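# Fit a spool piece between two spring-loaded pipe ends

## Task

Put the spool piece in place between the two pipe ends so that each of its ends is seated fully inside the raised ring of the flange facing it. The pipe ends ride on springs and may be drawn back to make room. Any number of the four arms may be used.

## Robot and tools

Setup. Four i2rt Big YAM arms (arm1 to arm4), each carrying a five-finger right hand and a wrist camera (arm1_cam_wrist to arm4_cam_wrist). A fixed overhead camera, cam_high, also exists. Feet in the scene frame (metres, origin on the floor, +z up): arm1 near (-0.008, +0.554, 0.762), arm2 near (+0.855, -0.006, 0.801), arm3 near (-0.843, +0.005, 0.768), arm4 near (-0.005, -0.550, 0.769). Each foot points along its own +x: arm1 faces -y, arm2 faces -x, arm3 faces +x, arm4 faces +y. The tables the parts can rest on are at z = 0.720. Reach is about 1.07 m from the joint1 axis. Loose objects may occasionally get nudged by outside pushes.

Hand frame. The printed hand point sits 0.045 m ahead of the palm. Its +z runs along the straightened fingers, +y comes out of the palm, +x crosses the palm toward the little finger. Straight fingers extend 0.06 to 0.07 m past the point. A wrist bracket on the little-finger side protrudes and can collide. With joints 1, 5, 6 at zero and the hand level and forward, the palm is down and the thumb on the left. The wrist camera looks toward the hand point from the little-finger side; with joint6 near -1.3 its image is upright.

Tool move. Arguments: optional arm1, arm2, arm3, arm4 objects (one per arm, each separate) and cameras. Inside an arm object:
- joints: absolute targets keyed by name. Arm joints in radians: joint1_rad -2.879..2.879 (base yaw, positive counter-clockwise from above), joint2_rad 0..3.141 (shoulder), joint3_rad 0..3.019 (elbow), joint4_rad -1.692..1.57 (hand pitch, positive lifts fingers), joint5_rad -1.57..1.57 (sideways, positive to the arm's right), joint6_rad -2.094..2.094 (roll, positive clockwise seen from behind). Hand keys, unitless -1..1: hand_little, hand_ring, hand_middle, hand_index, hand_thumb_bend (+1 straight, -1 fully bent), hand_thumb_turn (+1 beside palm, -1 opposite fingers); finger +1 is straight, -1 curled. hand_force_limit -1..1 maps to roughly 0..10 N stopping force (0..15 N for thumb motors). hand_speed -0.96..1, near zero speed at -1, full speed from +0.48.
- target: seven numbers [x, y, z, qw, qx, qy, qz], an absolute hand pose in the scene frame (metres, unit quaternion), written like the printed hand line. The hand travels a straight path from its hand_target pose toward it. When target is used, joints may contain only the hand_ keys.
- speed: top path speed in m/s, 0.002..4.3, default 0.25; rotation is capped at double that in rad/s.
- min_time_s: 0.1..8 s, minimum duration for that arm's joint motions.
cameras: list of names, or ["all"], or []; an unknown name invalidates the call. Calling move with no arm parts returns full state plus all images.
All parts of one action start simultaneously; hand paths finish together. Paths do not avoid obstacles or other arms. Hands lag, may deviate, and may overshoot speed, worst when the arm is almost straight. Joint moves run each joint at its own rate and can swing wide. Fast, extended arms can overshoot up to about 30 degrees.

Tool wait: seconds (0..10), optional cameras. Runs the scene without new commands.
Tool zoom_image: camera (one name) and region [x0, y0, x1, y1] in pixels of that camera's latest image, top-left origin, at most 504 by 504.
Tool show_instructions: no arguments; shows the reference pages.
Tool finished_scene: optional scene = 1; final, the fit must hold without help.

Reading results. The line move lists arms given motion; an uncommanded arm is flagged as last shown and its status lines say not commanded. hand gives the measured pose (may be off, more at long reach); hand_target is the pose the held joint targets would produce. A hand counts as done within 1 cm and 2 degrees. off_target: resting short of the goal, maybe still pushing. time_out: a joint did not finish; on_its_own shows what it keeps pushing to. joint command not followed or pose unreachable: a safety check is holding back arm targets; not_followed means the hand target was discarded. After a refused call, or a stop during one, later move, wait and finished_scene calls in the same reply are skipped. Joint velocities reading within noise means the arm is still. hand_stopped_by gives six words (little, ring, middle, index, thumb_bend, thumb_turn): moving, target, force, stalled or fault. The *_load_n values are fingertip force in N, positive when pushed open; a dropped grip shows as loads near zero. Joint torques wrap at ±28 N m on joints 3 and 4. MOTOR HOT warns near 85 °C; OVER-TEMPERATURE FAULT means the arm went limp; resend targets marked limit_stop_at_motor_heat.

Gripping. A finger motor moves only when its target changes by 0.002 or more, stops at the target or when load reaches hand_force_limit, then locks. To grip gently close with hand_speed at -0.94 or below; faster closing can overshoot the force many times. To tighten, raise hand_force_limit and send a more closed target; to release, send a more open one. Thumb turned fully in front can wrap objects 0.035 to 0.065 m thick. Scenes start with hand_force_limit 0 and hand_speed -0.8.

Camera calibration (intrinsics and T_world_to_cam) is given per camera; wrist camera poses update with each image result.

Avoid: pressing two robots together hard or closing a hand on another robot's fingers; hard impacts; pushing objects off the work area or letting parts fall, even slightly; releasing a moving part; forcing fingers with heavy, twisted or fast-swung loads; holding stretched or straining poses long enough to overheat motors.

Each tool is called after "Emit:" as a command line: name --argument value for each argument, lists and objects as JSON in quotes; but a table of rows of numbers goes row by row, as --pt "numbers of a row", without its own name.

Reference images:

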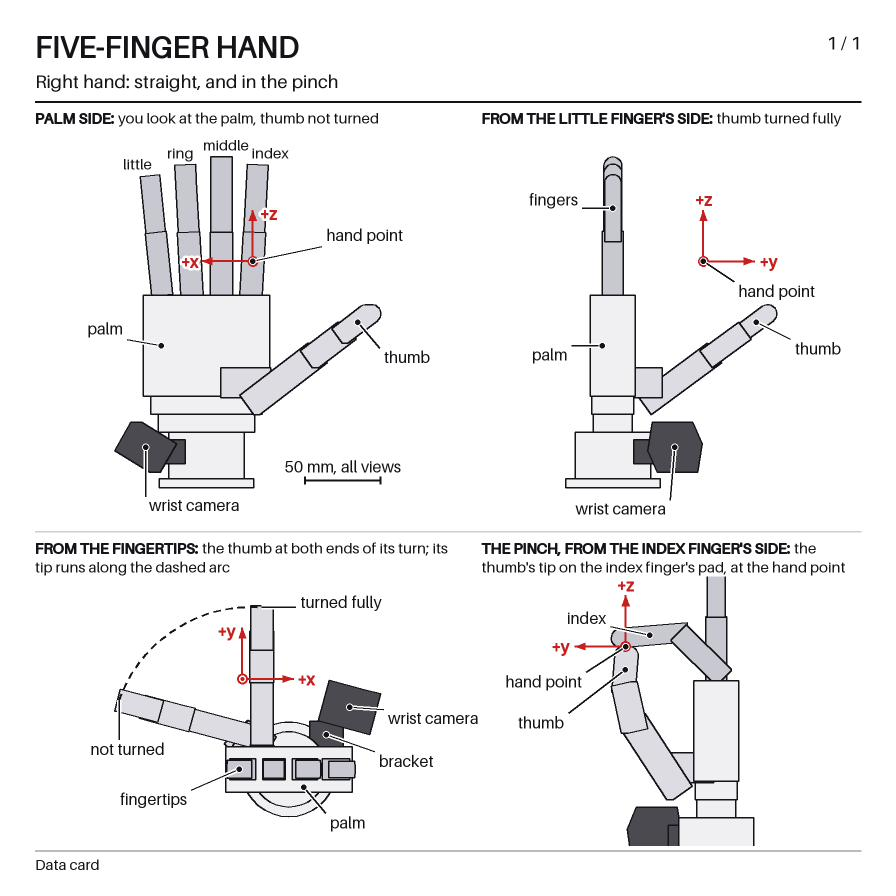

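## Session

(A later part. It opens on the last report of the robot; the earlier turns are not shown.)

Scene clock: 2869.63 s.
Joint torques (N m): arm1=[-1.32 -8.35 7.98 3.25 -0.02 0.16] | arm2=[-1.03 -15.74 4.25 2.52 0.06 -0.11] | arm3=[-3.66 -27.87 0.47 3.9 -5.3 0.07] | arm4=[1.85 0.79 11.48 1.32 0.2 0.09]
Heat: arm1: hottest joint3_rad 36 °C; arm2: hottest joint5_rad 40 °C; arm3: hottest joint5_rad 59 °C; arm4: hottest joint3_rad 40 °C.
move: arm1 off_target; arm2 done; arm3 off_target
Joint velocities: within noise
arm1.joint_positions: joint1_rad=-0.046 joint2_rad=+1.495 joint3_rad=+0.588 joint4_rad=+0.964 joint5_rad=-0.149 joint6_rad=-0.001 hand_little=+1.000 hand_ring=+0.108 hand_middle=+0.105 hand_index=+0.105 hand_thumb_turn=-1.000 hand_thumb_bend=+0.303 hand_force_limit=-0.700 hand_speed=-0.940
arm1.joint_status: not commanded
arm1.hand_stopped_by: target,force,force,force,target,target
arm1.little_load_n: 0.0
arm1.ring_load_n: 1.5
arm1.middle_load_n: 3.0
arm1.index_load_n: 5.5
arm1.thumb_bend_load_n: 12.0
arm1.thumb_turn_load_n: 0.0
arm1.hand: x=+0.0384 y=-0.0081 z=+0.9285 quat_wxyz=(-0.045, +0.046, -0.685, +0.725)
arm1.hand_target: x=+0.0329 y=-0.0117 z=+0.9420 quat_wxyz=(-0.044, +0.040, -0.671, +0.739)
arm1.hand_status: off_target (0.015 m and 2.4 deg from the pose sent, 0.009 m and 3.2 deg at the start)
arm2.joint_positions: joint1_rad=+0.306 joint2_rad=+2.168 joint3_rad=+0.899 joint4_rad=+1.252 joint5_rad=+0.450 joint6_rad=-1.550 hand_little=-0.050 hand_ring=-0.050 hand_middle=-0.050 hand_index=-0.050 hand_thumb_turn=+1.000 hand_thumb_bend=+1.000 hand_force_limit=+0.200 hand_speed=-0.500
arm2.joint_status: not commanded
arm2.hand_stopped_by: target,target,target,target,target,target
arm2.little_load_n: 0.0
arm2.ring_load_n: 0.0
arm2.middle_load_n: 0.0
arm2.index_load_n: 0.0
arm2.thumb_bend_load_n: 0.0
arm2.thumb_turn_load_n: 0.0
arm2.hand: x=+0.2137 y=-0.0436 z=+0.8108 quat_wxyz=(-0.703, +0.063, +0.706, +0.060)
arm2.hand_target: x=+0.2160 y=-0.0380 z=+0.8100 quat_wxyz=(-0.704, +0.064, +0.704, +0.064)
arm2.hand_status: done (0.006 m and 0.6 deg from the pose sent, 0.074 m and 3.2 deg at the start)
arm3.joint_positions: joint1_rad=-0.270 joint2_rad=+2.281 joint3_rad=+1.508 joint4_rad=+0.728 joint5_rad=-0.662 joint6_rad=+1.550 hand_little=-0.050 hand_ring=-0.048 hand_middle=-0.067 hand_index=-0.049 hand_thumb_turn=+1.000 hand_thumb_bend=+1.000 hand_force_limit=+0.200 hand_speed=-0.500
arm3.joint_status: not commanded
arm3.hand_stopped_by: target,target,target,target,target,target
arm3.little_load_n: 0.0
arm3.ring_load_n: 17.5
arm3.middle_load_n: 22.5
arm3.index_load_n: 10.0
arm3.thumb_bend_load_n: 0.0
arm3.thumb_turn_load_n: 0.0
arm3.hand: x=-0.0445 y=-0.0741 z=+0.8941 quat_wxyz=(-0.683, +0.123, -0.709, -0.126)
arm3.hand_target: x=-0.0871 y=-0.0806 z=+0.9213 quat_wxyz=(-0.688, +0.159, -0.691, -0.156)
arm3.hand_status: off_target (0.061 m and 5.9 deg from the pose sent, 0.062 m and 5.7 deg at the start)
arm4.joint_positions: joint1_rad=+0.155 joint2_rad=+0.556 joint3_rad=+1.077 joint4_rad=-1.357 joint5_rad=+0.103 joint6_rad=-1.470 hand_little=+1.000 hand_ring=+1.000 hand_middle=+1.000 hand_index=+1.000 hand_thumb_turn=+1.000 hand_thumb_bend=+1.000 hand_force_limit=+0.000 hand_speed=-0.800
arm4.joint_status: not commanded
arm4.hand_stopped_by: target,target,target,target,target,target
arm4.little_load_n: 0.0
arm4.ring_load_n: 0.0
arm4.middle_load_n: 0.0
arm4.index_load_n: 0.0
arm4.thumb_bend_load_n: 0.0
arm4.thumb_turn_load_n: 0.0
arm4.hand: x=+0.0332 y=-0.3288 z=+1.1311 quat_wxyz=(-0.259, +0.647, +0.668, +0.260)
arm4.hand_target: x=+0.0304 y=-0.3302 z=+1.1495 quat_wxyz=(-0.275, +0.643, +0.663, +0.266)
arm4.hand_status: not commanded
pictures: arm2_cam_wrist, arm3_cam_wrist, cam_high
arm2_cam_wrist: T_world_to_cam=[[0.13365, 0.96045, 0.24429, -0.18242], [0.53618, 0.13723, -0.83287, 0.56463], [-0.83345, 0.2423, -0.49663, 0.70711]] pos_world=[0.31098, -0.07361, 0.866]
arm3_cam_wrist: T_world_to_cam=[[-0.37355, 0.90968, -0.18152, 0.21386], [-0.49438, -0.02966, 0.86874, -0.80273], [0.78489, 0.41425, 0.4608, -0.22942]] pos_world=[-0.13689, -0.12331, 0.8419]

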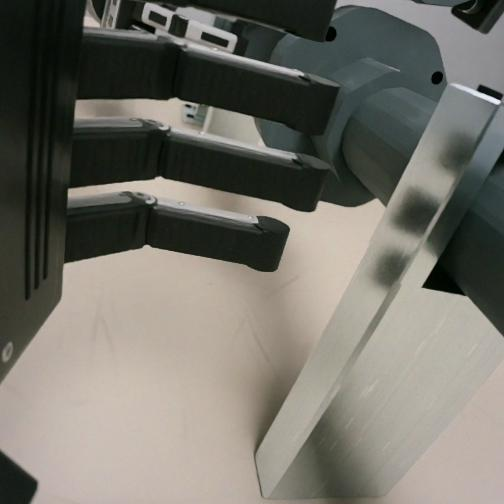

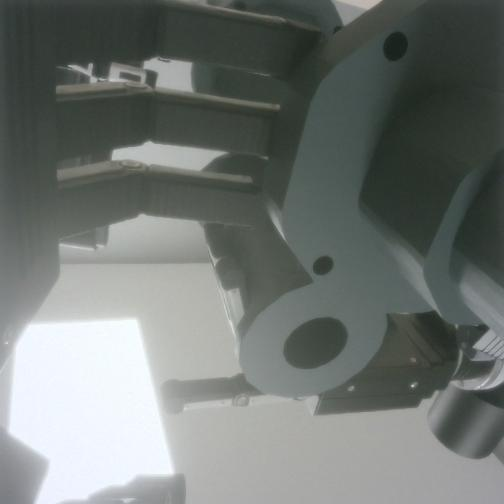

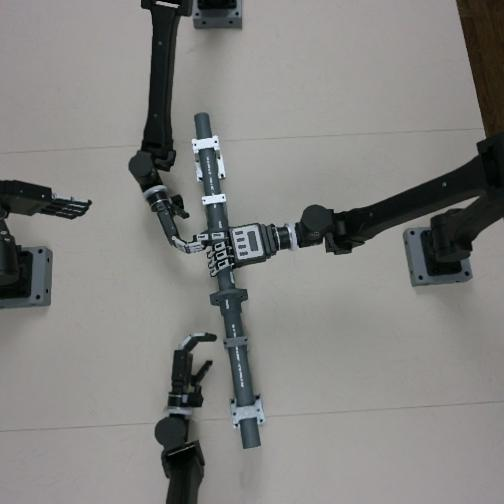

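Emit:
move --arm1 '{"target": [0.0328, -0.012, 0.965, 0.0440, -0.0400, 0.6708, -0.7387], "speed": 0.1}' --arm2 '{"target": [0.206, -0.085, 0.806, 0.6979, -0.1132, -0.6979, -0.1132], "speed": 0.15}' --arm3 '{"target": [-0.060, -0.082, 0.925, 0.6891, -0.1583, 0.6891, 0.1583], "speed": 0.1}'

Emit:
move --arm2 '{"target": [0.080, -0.085, 0.797, 0.6979, -0.1132, -0.6979, -0.1132], "speed": 0.15, "joints": {"hand_ring": -0.07, "hand_middle": -0.07}}'

Emit:
move --arm2 '{"target": [0.080, -0.043, 0.795, 0.6979, -0.1132, -0.6979, -0.1132], "speed": 0.15}' --cameras '["cam_high", "arm2_cam_wrist"]'

Emit:
zoom_image --camera "cam_high" --region '[150, 200, 290, 340]'

Scene clock: 2911.23 s.
Joint torques (N m): arm1=[-1.38 -9 10.06 2.09 -0.02 0.16] | arm2=[-0.73 -15.38 7.73 1.4 0.09 -0.1] | arm3=[-3.19 -25.41 5.39 2.66 -4.12 0.19] | arm4=[1.79 0.73 11.48 1.32 0.2 0.09]
Heat: arm1: hottest joint3_rad 35 °C; arm2: hottest joint5_rad 32 °C; arm3: hottest joint5_rad 87 °C; arm4: hottest joint3_rad 40 °C. Fold robot arm3 in close to its base, or ease its load, before you think long.
move: arm1 off_target; arm2 done; arm3 off_target
MOTOR HOT: the motor of arm3's joint5_rad now reports 87 °C; the controller stops that arm at 100 °C. To cool a motor, set the load down, stop pushing, or move to a pose that needs little force.
Joint velocities: within noise
arm1.joint_positions: joint1_rad=-0.046 joint2_rad=+1.443 joint3_rad=+0.588 joint4_rad=+0.912 joint5_rad=-0.149 joint6_rad=-0.001 hand_little=+1.000 hand_ring=+0.108 hand_middle=+0.105 hand_index=+0.105 hand_thumb_turn=-1.000 hand_thumb_bend=+0.303 hand_force_limit=-0.700 hand_speed=-0.940
arm1.joint_status: not commanded
arm1.hand_stopped_by: target,force,force,force,target,target
arm1.little_load_n: -0.5
arm1.ring_load_n: 1.5
arm1.middle_load_n: 2.5
arm1.index_load_n: 5.5
arm1.thumb_bend_load_n: 12.0
arm1.thumb_turn_load_n: 0.0
arm1.hand: x=+0.0384 y=-0.0035 z=+0.9423 quat_wxyz=(-0.045, +0.046, -0.686, +0.725)
arm1.hand_target: x=+0.0328 y=-0.0113 z=+0.9650 quat_wxyz=(-0.044, +0.040, -0.671, +0.739)
arm1.hand_status: off_target (0.025 m and 2.4 deg from the pose sent, 0.037 m and 2.4 deg at the start)
arm2.joint_positions: joint1_rad=+0.423 joint2_rad=+2.201 joint3_rad=+1.004 joint4_rad=+1.187 joint5_rad=+0.708 joint6_rad=-1.551 hand_little=-0.050 hand_ring=-0.050 hand_middle=-0.050 hand_index=-0.050 hand_thumb_turn=+1.000 hand_thumb_bend=+1.000 hand_force_limit=+0.200 hand_speed=-0.500
arm2.joint_status: not commanded
arm2.hand_stopped_by: target,target,target,target,target,target
arm2.little_load_n: 0.0
arm2.ring_load_n: 0.0
arm2.middle_load_n: 0.0
arm2.index_load_n: 0.0
arm2.thumb_bend_load_n: 0.0
arm2.thumb_turn_load_n: 0.0
arm2.hand: x=+0.2140 y=-0.0852 z=+0.8126 quat_wxyz=(-0.700, +0.113, +0.697, +0.109)
arm2.hand_target: x=+0.2064 y=-0.0848 z=+0.8061 quat_wxyz=(-0.698, +0.113, +0.698, +0.113)
arm2.hand_status: done (0.010 m and 0.6 deg from the pose sent, 0.042 m and 8.5 deg at the start)
arm3.joint_positions: joint1_rad=-0.269 joint2_rad=+2.296 joint3_rad=+1.559 joint4_rad=+0.698 joint5_rad=-0.680 joint6_rad=+1.537 hand_little=-0.050 hand_ring=-0.048 hand_middle=-0.067 hand_index=-0.049 hand_thumb_turn=+1.000 hand_thumb_bend=+1.000 hand_force_limit=+0.200 hand_speed=-0.500
arm3.joint_status: not commanded
arm3.hand_stopped_by: target,target,target,target,target,target
arm3.little_load_n: 0.0
arm3.ring_load_n: 13.0
arm3.middle_load_n: 18.0
arm3.index_load_n: 4.0
arm3.thumb_bend_load_n: 0.0
arm3.thumb_turn_load_n: 0.0
arm3.hand: x=-0.0347 y=-0.0742 z=+0.8999 quat_wxyz=(-0.685, +0.135, -0.705, -0.127)
arm3.hand_target: x=-0.0571 y=-0.0821 z=+0.9236 quat_wxyz=(-0.688, +0.159, -0.690, -0.156)
arm3.hand_status: off_target (0.036 m and 4.8 deg from the pose sent, 0.035 m and 5.9 deg at the start)
arm4: as last shown
pictures: none

Scene clock: 2912.70 s.
Joint torques (N m): arm1=[-1.32 -9.05 10.03 2.09 -0.01 0.16] | arm2=[-1.08 -18.37 10.62 1.36 -0.02 -0.1] | arm3=[-2.84 -25.23 5.26 2.56 -4.13 0.18] | arm4=[1.85 0.73 11.47 1.32 0.2 0.09]
Heat: arm1: hottest joint3_rad 35 °C; arm2: hottest joint5_rad 32 °C; arm3: hottest joint5_rad 87 °C; arm4: hottest joint3_rad 40 °C. Fold robot arm3 in close to its base, or ease its load, before you think long.
move: arm2 off_target
MOTOR HOT: still on. The motor of arm3's joint5_rad now reports 87 °C.
Joint velocities: within noise
arm1, arm4: as last shown
arm1.little_load_n: 0.0
arm1.middle_load_n: 3.0
arm2.joint_positions: joint1_rad=+0.351 joint2_rad=+2.364 joint3_rad=+1.398 joint4_rad=+0.958 joint5_rad=+0.637 joint6_rad=-1.551 hand_little=-0.050 hand_ring=-0.070 hand_middle=-0.070 hand_index=-0.050 hand_thumb_turn=+1.000 hand_thumb_bend=+1.000 hand_force_limit=+0.200 hand_speed=-0.500
arm2.joint_status: all done
arm2.hand_stopped_by: target,target,target,target,target,target
arm2.little_load_n: 0.0
arm2.ring_load_n: 0.0
arm2.middle_load_n: 0.0
arm2.index_load_n: 0.0
arm2.thumb_bend_load_n: 0.0
arm2.thumb_turn_load_n: 0.0
arm2.hand: x=+0.0902 y=-0.0872 z=+0.8066 quat_wxyz=(-0.700, +0.114, +0.696, +0.109)
arm2.hand_target: x=+0.0808 y=-0.0849 z=+0.7973 quat_wxyz=(-0.698, +0.113, +0.698, +0.113)
arm2.hand_status: off_target (0.014 m and 0.6 deg from the pose sent, 0.135 m and 0.6 deg at the start)
arm3.joint_positions: joint1_rad=-0.269 joint2_rad=+2.296 joint3_rad=+1.559 joint4_rad=+0.698 joint5_rad=-0.680 joint6_rad=+1.537 hand_little=-0.050 hand_ring=-0.048 hand_middle=-0.067 hand_index=-0.049 hand_thumb_turn=+1.000 hand_thumb_bend=+1.000 hand_force_limit=+0.200 hand_speed=-0.500
arm3.joint_status: not commanded
arm3.hand_stopped_by: target,target,target,target,target,target
arm3.little_load_n: 0.0
arm3.ring_load_n: 13.0
arm3.middle_load_n: 18.0
arm3.index_load_n: 4.0
arm3.thumb_bend_load_n: 0.0
arm3.thumb_turn_load_n: 0.0
arm3.hand: x=-0.0347 y=-0.0742 z=+0.8999 quat_wxyz=(-0.685, +0.135, -0.705, -0.127)
arm3.hand_target: x=-0.0571 y=-0.0821 z=+0.9236 quat_wxyz=(-0.688, +0.159, -0.690, -0.156)
arm3.hand_status: not commanded
pictures: none

Scene clock: 2913.73 s.
Joint torques (N m): arm1=[-1.26 -9 10.04 2.07 -0.01 0.17] | arm2=[0.09 -18.96 7.41 2.47 -0.02 -0.1] | arm3=[-3.08 -25.23 5.2 2.69 -4.14 0.2] | arm4=[1.79 0.73 11.48 1.31 0.2 0.09]
Heat: arm1: hottest joint3_rad 35 °C; arm2: hottest joint5_rad 32 °C; arm3: hottest joint5_rad 87 °C; arm4: hottest joint3_rad 40 °C. Fold robot arm3 in close to its base, or ease its load, before you think long.
move: arm2 off_target
MOTOR HOT: still on. The motor of arm3's joint5_rad now reports 87 °C.
Joint velocities: within noise
arm1, arm4: as last shown
arm2.joint_positions: joint1_rad=+0.279 joint2_rad=+2.364 joint3_rad=+1.398 joint4_rad=+0.959 joint5_rad=+0.574 joint6_rad=-1.552 hand_little=-0.050 hand_ring=-0.070 hand_middle=-0.070 hand_index=-0.050 hand_thumb_turn=+1.000 hand_thumb_bend=+1.000 hand_force_limit=+0.200 hand_speed=-0.500
arm2.joint_status: not commanded
arm2.hand_stopped_by: target,target,target,target,target,target
arm2.little_load_n: 0.0
arm2.ring_load_n: 0.0
arm2.middle_load_n: 0.0
arm2.index_load_n: 0.0
arm2.thumb_bend_load_n: 0.0
arm2.thumb_turn_load_n: 0.0
arm2.hand: x=+0.0785 y=-0.0423 z=+0.8074 quat_wxyz=(-0.700, +0.117, +0.695, +0.112)
arm2.hand_target: x=+0.0802 y=-0.0430 z=+0.7952 quat_wxyz=(-0.698, +0.113, +0.698, +0.113)
arm2.hand_status: off_target (0.012 m and 0.6 deg from the pose sent, 0.047 m and 0.6 deg at the start)
arm3.joint_positions: joint1_rad=-0.269 joint2_rad=+2.296 joint3_rad=+1.559 joint4_rad=+0.698 joint5_rad=-0.680 joint6_rad=+1.537 hand_little=-0.050 hand_ring=-0.048 hand_middle=-0.067 hand_index=-0.049 hand_thumb_turn=+1.000 hand_thumb_bend=+1.000 hand_force_limit=+0.200 hand_speed=-0.500
arm3.joint_status: not commanded
arm3.hand_stopped_by: target,target,target,target,target,target
arm3.little_load_n: 0.0
arm3.ring_load_n: 13.0
arm3.middle_load_n: 18.0
arm3.index_load_n: 4.0
arm3.thumb_bend_load_n: 0.0
arm3.thumb_turn_load_n: 0.0
arm3.hand: x=-0.0347 y=-0.0742 z=+0.8999 quat_wxyz=(-0.685, +0.135, -0.705, -0.127)
arm3.hand_target: x=-0.0571 y=-0.0821 z=+0.9236 quat_wxyz=(-0.688, +0.159, -0.690, -0.156)
arm3.hand_status: not commanded
pictures: arm2_cam_wrist, cam_high
arm2_cam_wrist: T_world_to_cam=[[0.27933, 0.92939, 0.24126, -0.17498], [0.5412, 0.05516, -0.83908, 0.63521], [-0.79314, 0.36495, -0.48758, 0.58717]] pos_world=[0.17081, -0.0867, 0.8615]

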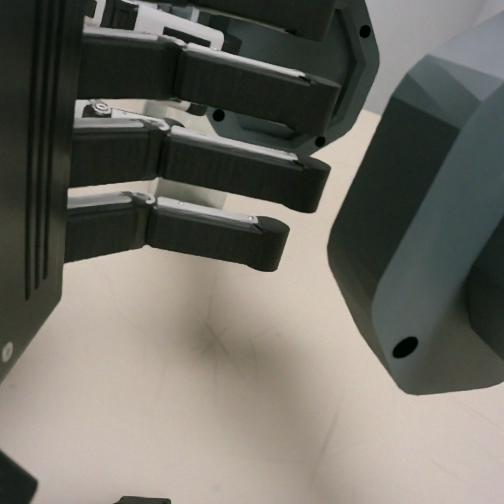

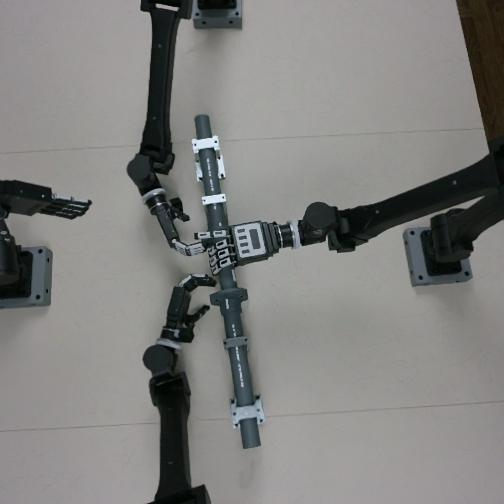

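Scaled by 3.600 from the camera's image (finer frame: 720x720).

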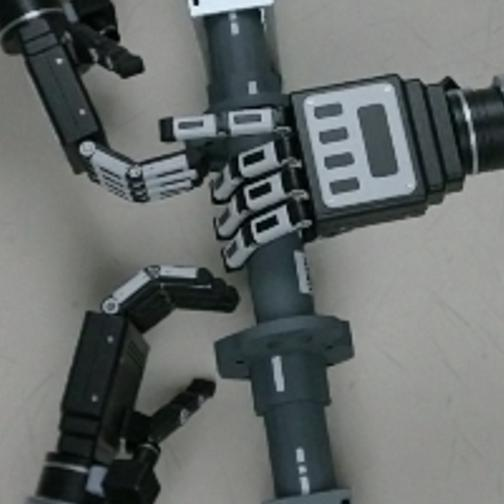

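Emit:
move --arm3 '{"target": [-0.018, -0.084, 0.920, 0.6891, -0.1583, 0.6891, 0.1583], "speed": 0.15}'

Scene clock: 2923.93 s.
Joint torques (N m): arm1=[-1.26 -9.05 10.03 2.07 -0.02 0.17] | arm2=[-0.21 -19.14 7.38 2.36 -0.05 -0.1] | arm3=[-1.38 -23.18 9.1 1.73 -1.32 0.19] | arm4=[1.79 0.73 11.49 1.32 0.2 0.08]
Heat: arm1: hottest joint3_rad 35 °C; arm2: hottest joint2_rad 31 °C; arm3: hottest joint5_rad 84 °C; arm4: hottest joint3_rad 41 °C. Fold robot arm3 in close to its base, or ease its load, before you think long.
move: arm3 off_target
MOTOR HOT: still on. The motor of arm3's joint5_rad now reports 84 °C.
Joint velocities: within noise
arm1, arm2, arm4: as last shown
arm1.ring_load_n: 1.0
arm2.middle_load_n: 0.5
arm3.joint_positions: joint1_rad=-0.270 joint2_rad=+2.347 joint3_rad=+1.669 joint4_rad=+0.646 joint5_rad=-0.742 joint6_rad=+1.540 hand_little=-0.050 hand_ring=-0.050 hand_middle=-0.068 hand_index=-0.050 hand_thumb_turn=+1.000 hand_thumb_bend=+1.000 hand_force_limit=+0.200 hand_speed=-0.500
arm3.joint_status: not commanded
arm3.hand_stopped_by: target,target,target,target,target,target
arm3.little_load_n: 0.0
arm3.ring_load_n: 2.5
arm3.middle_load_n: 6.5
arm3.index_load_n: 0.0
arm3.thumb_bend_load_n: 0.0
arm3.thumb_turn_load_n: 0.0
arm3.hand: x=-0.0180 y=-0.0735 z=+0.9023 quat_wxyz=(-0.682, +0.156, -0.699, -0.149)
arm3.hand_target: x=-0.0183 y=-0.0841 z=+0.9197 quat_wxyz=(-0.689, +0.158, -0.690, -0.158)
arm3.hand_status: off_target (0.021 m and 1.7 deg from the pose sent, 0.028 m and 4.8 deg at the start)
pictures: none

Emit:
move --arm3 '{"target": [0.015, -0.115, 0.920, 0.7020, -0.0854, 0.7020, 0.0854], "speed": 0.2, "joints": {"hand_index": -0.2, "hand_middle": -0.2, "hand_ring": -0.2, "hand_little": -0.2}}' --arm2 '{"target": [0.075, -0.085, 0.797, 0.7041, -0.0642, -0.7041, -0.0642], "speed": 0.15, "joints": {"hand_index": -0.2, "hand_middle": -0.2, "hand_ring": -0.2, "hand_little": -0.2}}'

Emit:
move --arm3 '{"target": [0.015, -0.074, 0.920, 0.7020, -0.0854, 0.7020, 0.0854], "speed": 0.15}' --arm2 '{"target": [0.075, -0.038, 0.794, 0.7041, -0.0642, -0.7041, -0.0642], "speed": 0.15}' --cameras '["cam_high", "arm3_cam_wrist"]'

Emit:
zoom_image --camera "cam_high" --region '[150, 200, 290, 340]'

Scene clock: 2983.57 s.
Joint torques (N m): arm1=[-1.38 -9 10.04 2.07 -0.02 0.16] | arm2=[-0.26 -20.01 5.91 2.51 -0.03 -0.11] | arm3=[-0.56 -22.01 10.04 1.54 0.03 0.09] | arm4=[1.79 0.79 11.47 1.32 0.19 0.09]
Heat: arm1: hottest joint3_rad 36 °C; arm2: hottest joint2_rad 32 °C; arm3: hottest joint5_rad 47 °C; arm4: hottest joint3_rad 41 °C.
move: arm2 off_target; arm3 off_target
MOTOR HOT: cleared for the motors of arm3.
Joint velocities: within noise
arm1, arm4: as last shown
arm2.joint_positions: joint1_rad=+0.308 joint2_rad=+2.364 joint3_rad=+1.398 joint4_rad=+0.966 joint5_rad=+0.465 joint6_rad=-1.552 hand_little=-0.200 hand_ring=-0.200 hand_middle=-0.200 hand_index=-0.200 hand_thumb_turn=+1.000 hand_thumb_bend=+1.000 hand_force_limit=+0.200 hand_speed=-0.500
arm2.joint_status: all done
arm2.hand_stopped_by: target,target,target,target,target,target
arm2.little_load_n: 0.0
arm2.ring_load_n: 0.0
arm2.middle_load_n: 0.0
arm2.index_load_n: 0.0
arm2.thumb_bend_load_n: 0.0
arm2.thumb_turn_load_n: 0.0
arm2.hand: x=+0.0684 y=-0.0838 z=+0.8084 quat_wxyz=(-0.708, +0.069, +0.700, +0.063)
arm2.hand_target: x=+0.0749 y=-0.0849 z=+0.7973 quat_wxyz=(-0.704, +0.064, +0.704, +0.064)
arm2.hand_status: off_target (0.013 m and 0.9 deg from the pose sent, 0.044 m and 8.2 deg at the start)
arm3.joint_positions: joint1_rad=-0.275 joint2_rad=+2.347 joint3_rad=+1.683 joint4_rad=+0.644 joint5_rad=-0.561 joint6_rad=+1.558 hand_little=-0.200 hand_ring=-0.090 hand_middle=-0.070 hand_index=-0.136 hand_thumb_turn=+1.000 hand_thumb_bend=+1.000 hand_force_limit=+0.200 hand_speed=-0.500
arm3.joint_status: hand_ring off_target (ended at -0.090, target -0.200); hand_middle off_target (ended at -0.070, target -0.200); hand_index off_target (ended at -0.136, target -0.200); the others done
arm3.hand_stopped_by: target,force,force,force,target,target
arm3.little_load_n: 0.0
arm3.ring_load_n: 0.0
arm3.middle_load_n: 0.0
arm3.index_load_n: 0.0
arm3.thumb_bend_load_n: 0.0
arm3.thumb_turn_load_n: 0.0
arm3.hand: x=+0.0067 y=-0.1088 z=+0.9091 quat_wxyz=(-0.695, +0.088, -0.708, -0.087)
arm3.hand_target: x=+0.0142 y=-0.1147 z=+0.9200 quat_wxyz=(-0.702, +0.085, -0.702, -0.085)
arm3.hand_status: off_target (0.015 m and 1.1 deg from the pose sent, 0.056 m and 11.1 deg at the start)
pictures: none

Scene clock: 2984.77 s.
Joint torques (N m): arm1=[-1.26 -9.05 10.04 2.09 -0.01 0.16] | arm2=[-0.5 -20.01 5.31 2.25 -0.01 -0.08] | arm3=[-0.38 -24.12 7.39 2.7 0 0.06] | arm4=[1.79 0.79 11.48 1.32 0.2 0.09]
Heat: arm1: hottest joint3_rad 36 °C; arm2: hottest joint2_rad 32 °C; arm3: hottest joint5_rad 47 °C; arm4: hottest joint3_rad 41 °C.
move: arm2 off_target; arm3 off_target
Joint velocities: within noise
arm1, arm4: as last shown
arm2.joint_positions: joint1_rad=+0.241 joint2_rad=+2.360 joint3_rad=+1.365 joint4_rad=+1.005 joint5_rad=+0.391 joint6_rad=-1.556 hand_little=-0.200 hand_ring=-0.200 hand_middle=-0.200 hand_index=-0.200 hand_thumb_turn=+1.000 hand_thumb_bend=+1.000 hand_force_limit=+0.200 hand_speed=-0.500
arm2.joint_status: not commanded
arm2.hand_stopped_by: target,target,target,target,target,target
arm2.little_load_n: 0.0
arm2.ring_load_n: 0.0
arm2.middle_load_n: 0.0
arm2.index_load_n: 0.0
arm2.thumb_bend_load_n: -1.0
arm2.thumb_turn_load_n: -0.5
arm2.hand: x=+0.0670 y=-0.0418 z=+0.8066 quat_wxyz=(-0.711, +0.067, +0.697, +0.060)
arm2.hand_target: x=+0.0749 y=-0.0379 z=+0.7941 quat_wxyz=(-0.704, +0.064, +0.704, +0.064)
arm2.hand_status: off_target (0.015 m and 1.3 deg from the pose sent, 0.048 m and 0.8 deg at the start)
arm3.joint_positions: joint1_rad=-0.220 joint2_rad=+2.347 joint3_rad=+1.670 joint4_rad=+0.644 joint5_rad=-0.506 joint6_rad=+1.558 hand_little=-0.200 hand_ring=-0.090 hand_middle=-0.070 hand_index=-0.136 hand_thumb_turn=+1.000 hand_thumb_bend=+1.000 hand_force_limit=+0.200 hand_speed=-0.500
arm3.joint_status: not commanded
arm3.hand_stopped_by: target,force,force,force,target,target
arm3.little_load_n: 0.0
arm3.ring_load_n: 0.0
arm3.middle_load_n: 0.0
arm3.index_load_n: 0.0
arm3.thumb_bend_load_n: 0.0
arm3.thumb_turn_load_n: 0.0
arm3.hand: x=+0.0151 y=-0.0707 z=+0.9026 quat_wxyz=(-0.691, +0.086, -0.712, -0.089)
arm3.hand_target: x=+0.0150 y=-0.0740 z=+0.9199 quat_wxyz=(-0.702, +0.085, -0.702, -0.085)
arm3.hand_status: off_target (0.018 m and 1.8 deg from the pose sent, 0.038 m and 1.1 deg at the start)
pictures: arm3_cam_wrist, cam_high
arm3_cam_wrist: T_world_to_cam=[[-0.27303, 0.94413, -0.18459, 0.23838], [-0.50021, 0.02457, 0.86556, -0.77365], [0.82173, 0.32866, 0.46555, -0.29246]] pos_world=[-0.08158, -0.10993, 0.8498]

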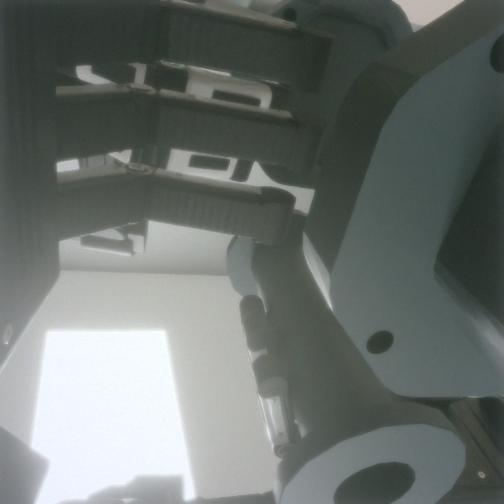

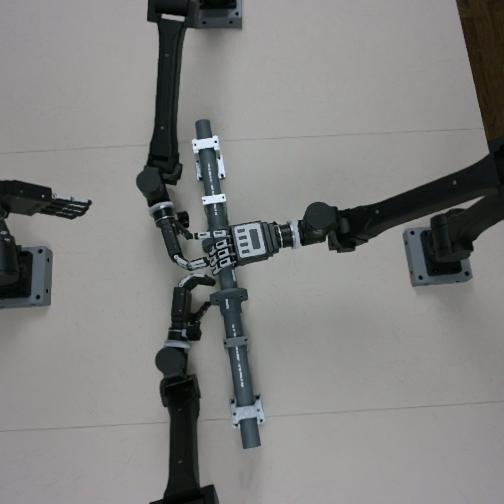

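Scaled by 3.600 from the camera's image (finer frame: 720x720).

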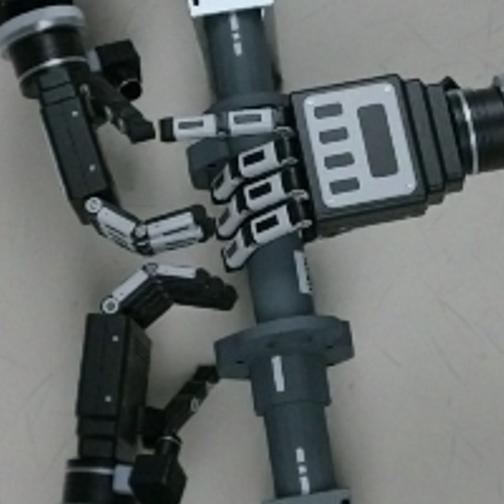

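Emit:
move --arm3 '{"joints": {"hand_index": -0.205, "hand_middle": -0.205, "hand_ring": -0.205}}'

Emit:
move --arm3 '{"target": [-0.020, -0.077, 0.922, 0.7020, -0.0854, 0.7020, 0.0854], "speed": 0.1}' --arm2 '{"target": [0.108, -0.038, 0.796, 0.7041, -0.0642, -0.7041, -0.0642], "speed": 0.1}' --cameras '["cam_high", "arm3_cam_wrist", "arm2_cam_wrist"]'

Emit:
zoom_image --camera "cam_high" --region '[150, 200, 290, 340]'

Scene clock: 3000.80 s.
Joint torques (N m): arm1=[-1.32 -9 10.03 2.09 -0.02 0.16] | arm2=[-0.79 -20.25 5.31 2.25 -0.02 -0.08] | arm3=[-0.62 -24.18 7.45 2.65 -0.02 0.07] | arm4=[1.85 0.73 11.48 1.32 0.2 0.09]
Heat: arm1: hottest joint3_rad 36 °C; arm2: hottest joint2_rad 32 °C; arm3: hottest joint5_rad 42 °C; arm4: hottest joint3_rad 41 °C.
move: arm3 done
Joint velocities: within noise
arm1, arm2, arm4: as last shown
arm1.ring_load_n: 1.5
arm2.thumb_bend_load_n: -0.5
arm2.thumb_turn_load_n: 0.0
arm3.joint_positions: joint1_rad=-0.220 joint2_rad=+2.347 joint3_rad=+1.670 joint4_rad=+0.644 joint5_rad=-0.506 joint6_rad=+1.558 hand_little=-0.200 hand_ring=-0.204 hand_middle=-0.204 hand_index=-0.204 hand_thumb_turn=+1.000 hand_thumb_bend=+1.000 hand_force_limit=+0.200 hand_speed=-0.500
arm3.joint_status: all done
arm3.hand_stopped_by: target,target,target,target,target,target
arm3.little_load_n: 0.0
arm3.ring_load_n: 0.0
arm3.middle_load_n: 0.0
arm3.index_load_n: 0.0
arm3.thumb_bend_load_n: 0.0
arm3.thumb_turn_load_n: -0.5
arm3.hand: x=+0.0151 y=-0.0707 z=+0.9026 quat_wxyz=(-0.691, +0.086, -0.712, -0.089)
arm3.hand_target: x=+0.0150 y=-0.0740 z=+0.9199 quat_wxyz=(-0.702, +0.085, -0.702, -0.085)
arm3.hand_status: not commanded
pictures: none

Scene clock: 3001.77 s.
Joint torques (N m): arm1=[-1.32 -9.05 10.04 2.07 -0.01 0.17] | arm2=[0.44 -19.25 4.75 2.22 0.12 -0.08] | arm3=[-1.26 -25.17 5.57 2.96 -0.98 0.06] | arm4=[1.79 0.79 11.47 1.32 0.2 0.09]
Heat: arm1: hottest joint3_rad 36 °C; arm2: hottest joint2_rad 32 °C; arm3: hottest joint5_rad 42 °C; arm4: hottest joint3_rad 41 °C.
move: arm2 off_target; arm3 off_target
Joint velocities: within noise
arm1: as last shown
arm1.middle_load_n: 2.5
arm2.joint_positions: joint1_rad=+0.242 joint2_rad=+2.317 joint3_rad=+1.252 joint4_rad=+1.069 joint5_rad=+0.398 joint6_rad=-1.556 hand_little=-0.200 hand_ring=-0.200 hand_middle=-0.200 hand_index=-0.200 hand_thumb_turn=+1.000 hand_thumb_bend=+1.000 hand_force_limit=+0.200 hand_speed=-0.500
arm2.joint_status: not commanded
arm2.hand_stopped_by: target,target,target,target,target,target
arm2.little_load_n: 0.0
arm2.ring_load_n: 0.0
arm2.middle_load_n: 0.0
arm2.index_load_n: 0.0
arm2.thumb_bend_load_n: -1.5
arm2.thumb_turn_load_n: -0.5
arm2.hand: x=+0.0995 y=-0.0340 z=+0.8051 quat_wxyz=(-0.709, +0.069, +0.699, +0.064)
arm2.hand_target: x=+0.1079 y=-0.0380 z=+0.7960 quat_wxyz=(-0.704, +0.064, +0.704, +0.064)
arm2.hand_status: off_target (0.013 m and 1.0 deg from the pose sent, 0.043 m and 1.3 deg at the start)
arm3.joint_positions: joint1_rad=-0.224 joint2_rad=+2.299 joint3_rad=+1.557 joint4_rad=+0.703 joint5_rad=-0.497 joint6_rad=+1.558 hand_little=-0.200 hand_ring=-0.203 hand_middle=-0.204 hand_index=-0.204 hand_thumb_turn=+1.000 hand_thumb_bend=+1.000 hand_force_limit=+0.200 hand_speed=-0.500
arm3.joint_status: not commanded
arm3.hand_stopped_by: target,target,target,target,target,target
arm3.little_load_n: 0.0
arm3.ring_load_n: 9.0
arm3.middle_load_n: 2.5
arm3.index_load_n: 0.0
arm3.thumb_bend_load_n: 0.0
arm3.thumb_turn_load_n: 0.0
arm3.hand: x=-0.0104 y=-0.0682 z=+0.8971 quat_wxyz=(-0.689, +0.081, -0.715, -0.085)
arm3.hand_target: x=-0.0189 y=-0.0768 z=+0.9213 quat_wxyz=(-0.702, +0.086, -0.702, -0.085)
arm3.hand_status: off_target (0.028 m and 2.1 deg from the pose sent, 0.041 m and 1.8 deg at the start)
arm4.joint_positions: joint1_rad=+0.155 joint2_rad=+0.556 joint3_rad=+1.077 joint4_rad=-1.357 joint5_rad=+0.103 joint6_rad=-1.470 hand_little=+1.000 hand_ring=+1.000 hand_middle=+1.000 hand_index=+1.000 hand_thumb_turn=+1.000 hand_thumb_bend=+1.000 hand_force_limit=+0.000 hand_speed=-0.800
arm4.joint_status: not commanded
arm4.hand_stopped_by: target,target,target,target,target,target
arm4.little_load_n: 0.0
arm4.ring_load_n: 0.0
arm4.middle_load_n: 0.0
arm4.index_load_n: 0.0
arm4.thumb_bend_load_n: 0.0
arm4.thumb_turn_load_n: 0.0
arm4.hand: x=+0.0332 y=-0.3288 z=+1.1311 quat_wxyz=(-0.259, +0.647, +0.668, +0.260)
arm4.hand_target: x=+0.0304 y=-0.3302 z=+1.1495 quat_wxyz=(-0.275, +0.643, +0.663, +0.266)
arm4.hand_status: not commanded
pictures: arm2_cam_wrist, arm3_cam_wrist, cam_high
arm2_cam_wrist: T_world_to_cam=[[0.15127, 0.95861, 0.2412, -0.1743], [0.52077, 0.13012, -0.84372, 0.6298], [-0.84019, 0.25324, -0.47954, 0.5941]] pos_world=[0.19754, -0.06531, 0.85831]
arm3_cam_wrist: T_world_to_cam=[[-0.26204, 0.94781, -0.18164, 0.22577], [-0.49434, 0.02982, 0.86876, -0.78422], [0.82883, 0.31744, 0.46072, -0.26608]] pos_world=[-0.10798, -0.10613, 0.8449]

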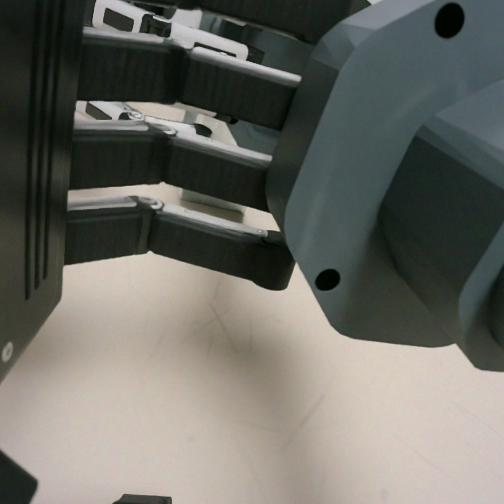

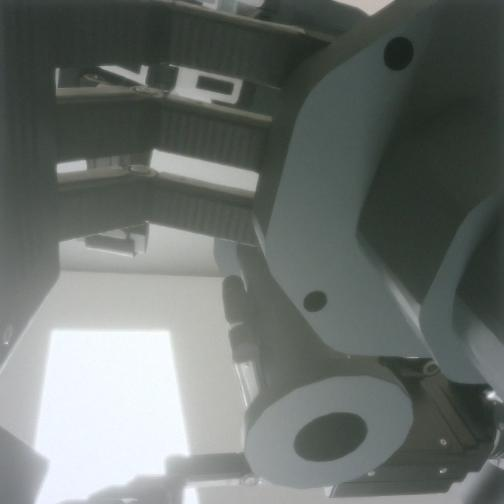

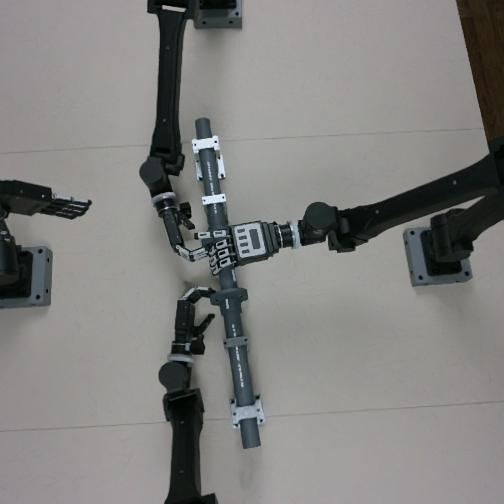

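Scaled by 3.600 from the camera's image (finer frame: 720x720).

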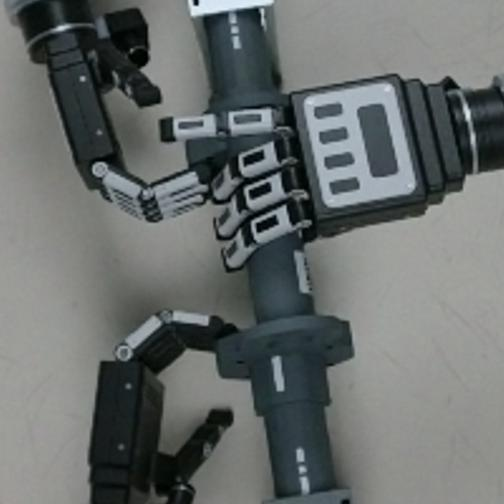

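Emit:
move --arm3 '{"target": [-0.045, -0.075, 0.922, 0.7020, -0.0854, 0.7020, 0.0854], "speed": 0.1}' --arm2 '{"target": [0.130, -0.037, 0.795, 0.7041, -0.0642, -0.7041, -0.0642], "speed": 0.1}'

Emit:
move --arm3 '{"target": [-0.067, -0.075, 0.922, 0.7020, -0.0854, 0.7020, 0.0854], "speed": 0.1}' --arm2 '{"target": [0.155, -0.036, 0.797, 0.7041, -0.0642, -0.7041, -0.0642], "speed": 0.1}' --cameras '["cam_high", "arm3_cam_wrist", "arm2_cam_wrist"]'

Emit:
zoom_image --camera "cam_high" --region '[150, 200, 290, 340]'

Scene clock: 3011.77 s.
Joint torques (N m): arm1=[-1.2 -9 10.06 2.09 -0.02 0.16] | arm2=[0.73 -19.72 2.18 2.84 0.78 -0.08] | arm3=[-2.43 -25.99 3.03 3.43 -2.36 0.06] | arm4=[1.85 0.73 11.47 1.32 0.2 0.09]
Heat: arm1: hottest joint3_rad 36 °C; arm2: hottest joint2_rad 32 °C; arm3: hottest joint5_rad 41 °C; arm4: hottest joint3_rad 41 °C.
move: arm2 off_target; arm3 off_target
Joint velocities: within noise
arm1.joint_positions: joint1_rad=-0.046 joint2_rad=+1.443 joint3_rad=+0.588 joint4_rad=+0.912 joint5_rad=-0.149 joint6_rad=-0.001 hand_little=+1.000 hand_ring=+0.108 hand_middle=+0.105 hand_index=+0.105 hand_thumb_turn=-1.000 hand_thumb_bend=+0.303 hand_force_limit=-0.700 hand_speed=-0.940
arm1.joint_status: not commanded
arm1.hand_stopped_by: target,force,force,force,target,target
arm1.little_load_n: 0.0
arm1.ring_load_n: 1.0
arm1.middle_load_n: 3.0
arm1.index_load_n: 5.5
arm1.thumb_bend_load_n: 12.0
arm1.thumb_turn_load_n: 0.0
arm1.hand: x=+0.0384 y=-0.0035 z=+0.9423 quat_wxyz=(-0.045, +0.046, -0.686, +0.725)
arm1.hand_target: x=+0.0328 y=-0.0113 z=+0.9650 quat_wxyz=(-0.044, +0.040, -0.671, +0.739)
arm1.hand_status: not commanded
arm2.joint_positions: joint1_rad=+0.244 joint2_rad=+2.304 joint3_rad=+1.213 joint4_rad=+1.097 joint5_rad=+0.386 joint6_rad=-1.554 hand_little=-0.200 hand_ring=-0.200 hand_middle=-0.199 hand_index=-0.200 hand_thumb_turn=+1.000 hand_thumb_bend=+1.000 hand_force_limit=+0.200 hand_speed=-0.500
arm2.joint_status: not commanded
arm2.hand_stopped_by: target,target,target,target,target,target
arm2.little_load_n: 0.0
arm2.ring_load_n: 4.5
arm2.middle_load_n: 7.5
arm2.index_load_n: 2.5
arm2.thumb_bend_load_n: -1.0
arm2.thumb_turn_load_n: -0.5
arm2.hand: x=+0.1099 y=-0.0357 z=+0.8047 quat_wxyz=(-0.711, +0.064, +0.698, +0.058)
arm2.hand_target: x=+0.1289 y=-0.0367 z=+0.7950 quat_wxyz=(-0.704, +0.064, +0.704, +0.064)
arm2.hand_status: off_target (0.022 m and 1.3 deg from the pose sent, 0.032 m and 1.0 deg at the start)
arm3.joint_positions: joint1_rad=-0.222 joint2_rad=+2.273 joint3_rad=+1.500 joint4_rad=+0.739 joint5_rad=-0.467 joint6_rad=+1.557 hand_little=-0.200 hand_ring=-0.202 hand_middle=-0.203 hand_index=-0.204 hand_thumb_turn=+1.000 hand_thumb_bend=+1.000 hand_force_limit=+0.200 hand_speed=-0.500
arm3.joint_status: not commanded
arm3.hand_stopped_by: target,target,target,target,target,target
arm3.little_load_n: 0.0
arm3.ring_load_n: 16.0
arm3.middle_load_n: 9.5
arm3.index_load_n: 3.0
arm3.thumb_bend_load_n: 0.0
arm3.thumb_turn_load_n: 0.0
arm3.hand: x=-0.0212 y=-0.0685 z=+0.8974 quat_wxyz=(-0.692, +0.072, -0.715, -0.074)
arm3.hand_target: x=-0.0419 y=-0.0747 z=+0.9207 quat_wxyz=(-0.702, +0.086, -0.702, -0.085)
arm3.hand_status: off_target (0.035 m and 2.8 deg from the pose sent, 0.043 m and 2.1 deg at the start)
arm4: as last shown
pictures: none

Scene clock: 3012.73 s.
Joint torques (N m): arm1=[-1.2 -9 10.02 2.09 -0.01 0.16] | arm2=[1.49 -20.6 -0.84 3.75 1.49 -0.29] | arm3=[-3.08 -26.93 1.22 4 -3.39 0.06] | arm4=[1.79 0.73 11.48 1.33 0.2 0.09]
Heat: arm1: hottest joint3_rad 36 °C; arm2: hottest joint2_rad 32 °C; arm3: hottest joint5_rad 41 °C; arm4: hottest joint3_rad 41 °C.
move: arm2 off_target; arm3 off_target
Joint velocities: within noise
arm1, arm4: as last shown
arm1.ring_load_n: 1.5
arm1.middle_load_n: 2.5
arm2.joint_positions: joint1_rad=+0.243 joint2_rad=+2.288 joint3_rad=+1.174 joint4_rad=+1.117 joint5_rad=+0.373 joint6_rad=-1.538 hand_little=-0.200 hand_ring=-0.199 hand_middle=-0.199 hand_index=-0.200 hand_thumb_turn=+1.000 hand_thumb_bend=+1.000 hand_force_limit=+0.200 hand_speed=-0.500
arm2.joint_status: not commanded
arm2.hand_stopped_by: target,target,target,target,target,target
arm2.little_load_n: 4.5
arm2.ring_load_n: 9.5
arm2.middle_load_n: 12.0
arm2.index_load_n: 4.0
arm2.thumb_bend_load_n: 0.0
arm2.thumb_turn_load_n: 0.0
arm2.hand: x=+0.1201 y=-0.0353 z=+0.8035 quat_wxyz=(-0.710, +0.065, +0.699, +0.048)
arm2.hand_target: x=+0.1517 y=-0.0352 z=+0.7967 quat_wxyz=(-0.704, +0.064, +0.705, +0.064)
arm2.hand_status: off_target (0.035 m and 2.1 deg from the pose sent, 0.046 m and 1.3 deg at the start)
arm3.joint_positions: joint1_rad=-0.220 joint2_rad=+2.255 joint3_rad=+1.454 joint4_rad=+0.762 joint5_rad=-0.446 joint6_rad=+1.554 hand_little=-0.200 hand_ring=-0.202 hand_middle=-0.202 hand_index=-0.203 hand_thumb_turn=+1.000 hand_thumb_bend=+1.000 hand_force_limit=+0.200 hand_speed=-0.500
arm3.joint_status: not commanded
arm3.hand_stopped_by: target,target,target,target,target,target
arm3.little_load_n: 0.0
arm3.ring_load_n: 19.5
arm3.middle_load_n: 14.0
arm3.index_load_n: 8.0
arm3.thumb_bend_load_n: 0.0
arm3.thumb_turn_load_n: 0.0
arm3.hand: x=-0.0306 y=-0.0675 z=+0.8935 quat_wxyz=(-0.691, +0.066, -0.717, -0.066)
arm3.hand_target: x=-0.0611 y=-0.0742 z=+0.9195 quat_wxyz=(-0.701, +0.086, -0.703, -0.084)
arm3.hand_status: off_target (0.047 m and 3.8 deg from the pose sent, 0.052 m and 2.8 deg at the start)
pictures: arm2_cam_wrist, arm3_cam_wrist, cam_high
arm2_cam_wrist: T_world_to_cam=[[0.12527, 0.96643, 0.22431, -0.15874], [0.51606, 0.12962, -0.84669, 0.62084], [-0.84734, 0.22182, -0.4825, 0.61311]] pos_world=[0.21901, -0.06306, 0.85709]
arm3_cam_wrist: T_world_to_cam=[[-0.21669, 0.95806, -0.18752, 0.22644], [-0.49232, 0.05863, 0.86843, -0.78883], [0.84301, 0.2805, 0.45897, -0.24837]] pos_world=[-0.12991, -0.10103, 0.8415]

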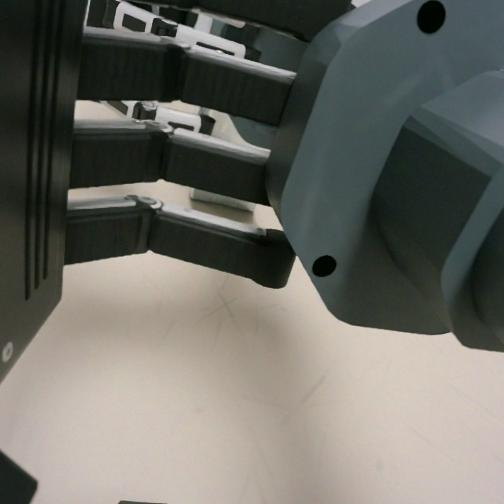

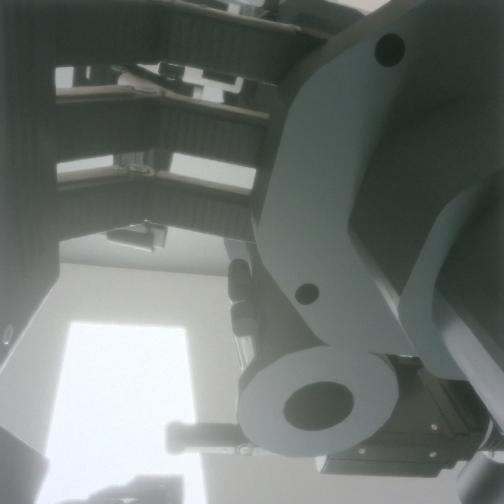

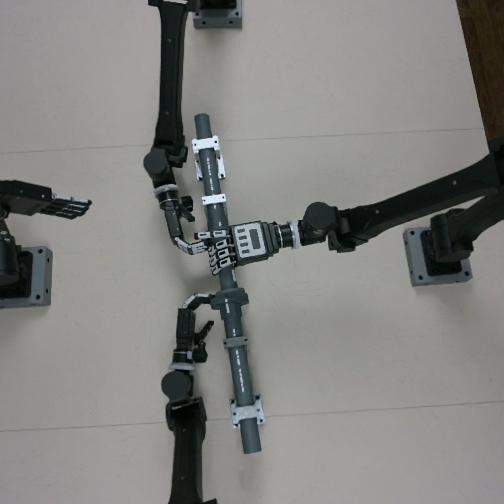

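Scaled by 3.600 from the camera's image (finer frame: 720x720).

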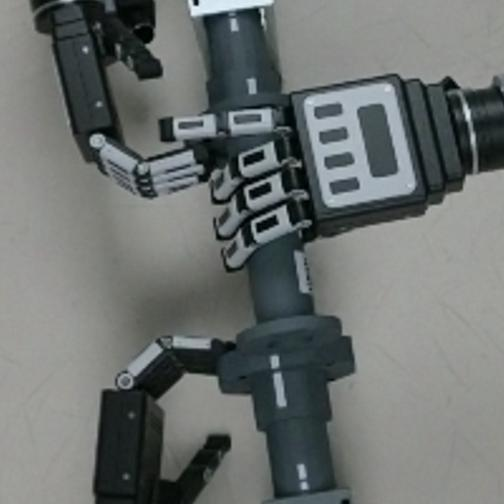

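Emit:
move --arm3 '{"target": [-0.078, -0.074, 0.922, 0.7020, -0.0854, 0.7020, 0.0854], "speed": 0.1}' --arm2 '{"target": [0.186, -0.035, 0.799, 0.7041, -0.0642, -0.7041, -0.0642], "speed": 0.1}' --arm1 '{"target": [0.0335, -0.016, 0.955, 0.0440, -0.0400, 0.6708, -0.7387], "speed": 0.1}' --cameras '["cam_high", "arm3_cam_wrist", "arm2_cam_wrist"]'

Emit:
zoom_image --camera "cam_high" --region '[190, 230, 260, 300]'

Scene clock: 3034.57 s.
Joint torques (N m): arm1=[-1.14 -8 9.92 3.23 0.07 0.16] | arm2=[1.96 -21.54 -5.03 4.78 2.2 -0.47] | arm3=[-3.31 -27.69 -0.1 4.27 -3.81 0.04] | arm4=[1.79 0.73 11.47 1.32 0.2 0.09]
Heat: arm1: hottest joint3_rad 37 °C; arm2: hottest joint2_rad 32 °C; arm3: hottest joint5_rad 49 °C; arm4: hottest joint3_rad 41 °C.
move: arm1 off_target; arm2 off_target; arm3 off_target
Joint velocities: within noise
arm1.joint_positions: joint1_rad=-0.046 joint2_rad=+1.463 joint3_rad=+0.588 joint4_rad=+0.915 joint5_rad=-0.149 joint6_rad=-0.001 hand_little=+1.000 hand_ring=+0.108 hand_middle=+0.105 hand_index=+0.105 hand_thumb_turn=-1.000 hand_thumb_bend=+0.303 hand_force_limit=-0.700 hand_speed=-0.940
arm1.joint_status: not commanded
arm1.hand_stopped_by: target,force,force,force,target,target
arm1.little_load_n: 0.0
arm1.ring_load_n: 1.0
arm1.middle_load_n: 3.0
arm1.index_load_n: 5.5
arm1.thumb_bend_load_n: 12.0
arm1.thumb_turn_load_n: 0.0
arm1.hand: x=+0.0385 y=-0.0045 z=+0.9327 quat_wxyz=(-0.046, +0.045, -0.692, +0.719)
arm1.hand_target: x=+0.0335 y=-0.0150 z=+0.9549 quat_wxyz=(-0.044, +0.040, -0.671, +0.739)
arm1.hand_status: off_target (0.026 m and 3.3 deg from the pose sent, 0.018 m and 2.4 deg at the start)
arm2.joint_positions: joint1_rad=+0.242 joint2_rad=+2.274 joint3_rad=+1.141 joint4_rad=+1.137 joint5_rad=+0.359 joint6_rad=-1.520 hand_little=-0.199 hand_ring=-0.199 hand_middle=-0.198 hand_index=-0.200 hand_thumb_turn=+1.000 hand_thumb_bend=+1.000 hand_force_limit=+0.200 hand_speed=-0.500
arm2.joint_status: not commanded
arm2.hand_stopped_by: target,target,target,target,target,target
arm2.little_load_n: 11.0
arm2.ring_load_n: 15.0
arm2.middle_load_n: 16.5
arm2.index_load_n: 2.0
arm2.thumb_bend_load_n: 0.0
arm2.thumb_turn_load_n: 0.0
arm2.hand: x=+0.1285 y=-0.0357 z=+0.8036 quat_wxyz=(-0.711, +0.067, +0.699, +0.037)
arm2.hand_target: x=+0.1775 y=-0.0335 z=+0.7978 quat_wxyz=(-0.703, +0.064, +0.705, +0.064)
arm2.hand_status: off_target (0.058 m and 3.3 deg from the pose sent, 0.066 m and 2.1 deg at the start)
arm3.joint_positions: joint1_rad=-0.220 joint2_rad=+2.248 joint3_rad=+1.437 joint4_rad=+0.774 joint5_rad=-0.436 joint6_rad=+1.553 hand_little=-0.200 hand_ring=-0.202 hand_middle=-0.202 hand_index=-0.203 hand_thumb_turn=+1.000 hand_thumb_bend=+1.000 hand_force_limit=+0.200 hand_speed=-0.500
arm3.joint_status: not commanded
arm3.hand_stopped_by: target,target,target,target,target,target
arm3.little_load_n: 0.0
arm3.ring_load_n: 21.5
arm3.middle_load_n: 16.0
arm3.index_load_n: 10.5
arm3.thumb_bend_load_n: 0.0
arm3.thumb_turn_load_n: 0.0
arm3.hand: x=-0.0340 y=-0.0675 z=+0.8934 quat_wxyz=(-0.692, +0.063, -0.717, -0.062)
arm3.hand_target: x=-0.0701 y=-0.0733 z=+0.9191 quat_wxyz=(-0.701, +0.086, -0.703, -0.084)
arm3.hand_status: off_target (0.053 m and 4.2 deg from the pose sent, 0.056 m and 3.8 deg at the start)
arm4: as last shown
pictures: arm2_cam_wrist, arm3_cam_wrist, cam_high
arm2_cam_wrist: T_world_to_cam=[[0.11363, 0.97181, 0.20659, -0.14344], [0.51128, 0.12109, -0.85084, 0.62039], [-0.85187, 0.20231, -0.48311, 0.62073]] pos_world=[0.22789, -0.0613, 0.85737]
arm3_cam_wrist: T_world_to_cam=[[-0.20763, 0.95968, -0.18946, 0.22788], [-0.49342, 0.06449, 0.8674, -0.78911], [0.84464, 0.27358, 0.46014, -0.247]] pos_world=[-0.13342, -0.10023, 0.8413]

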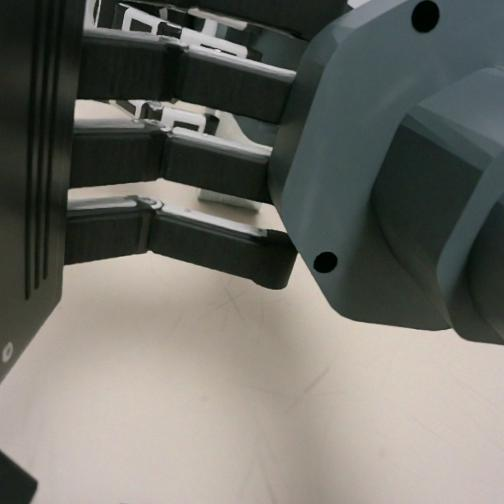

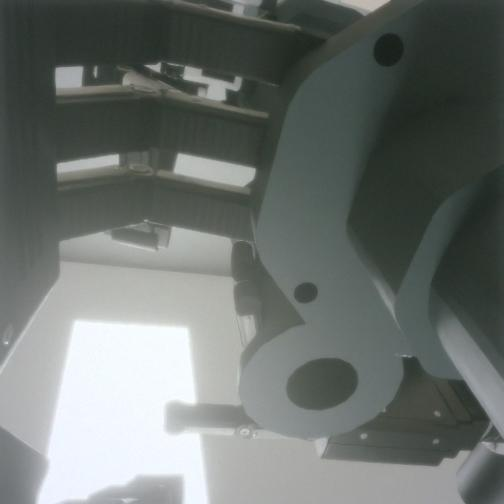

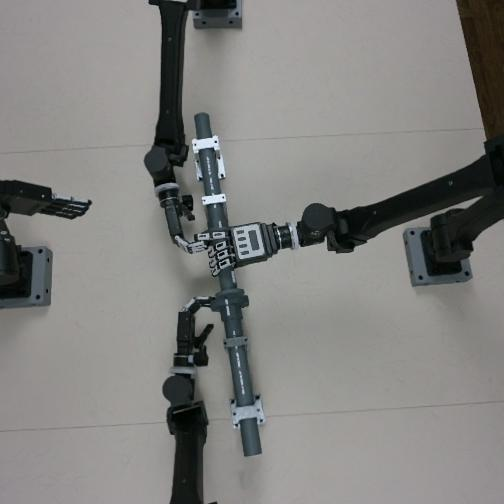

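Scaled by 7.200 from the camera's image (finer frame: 720x720).

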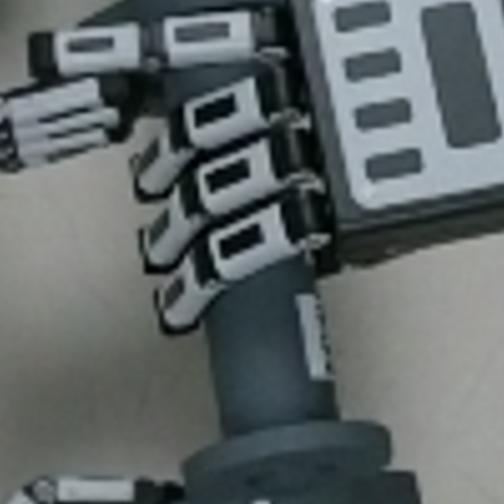

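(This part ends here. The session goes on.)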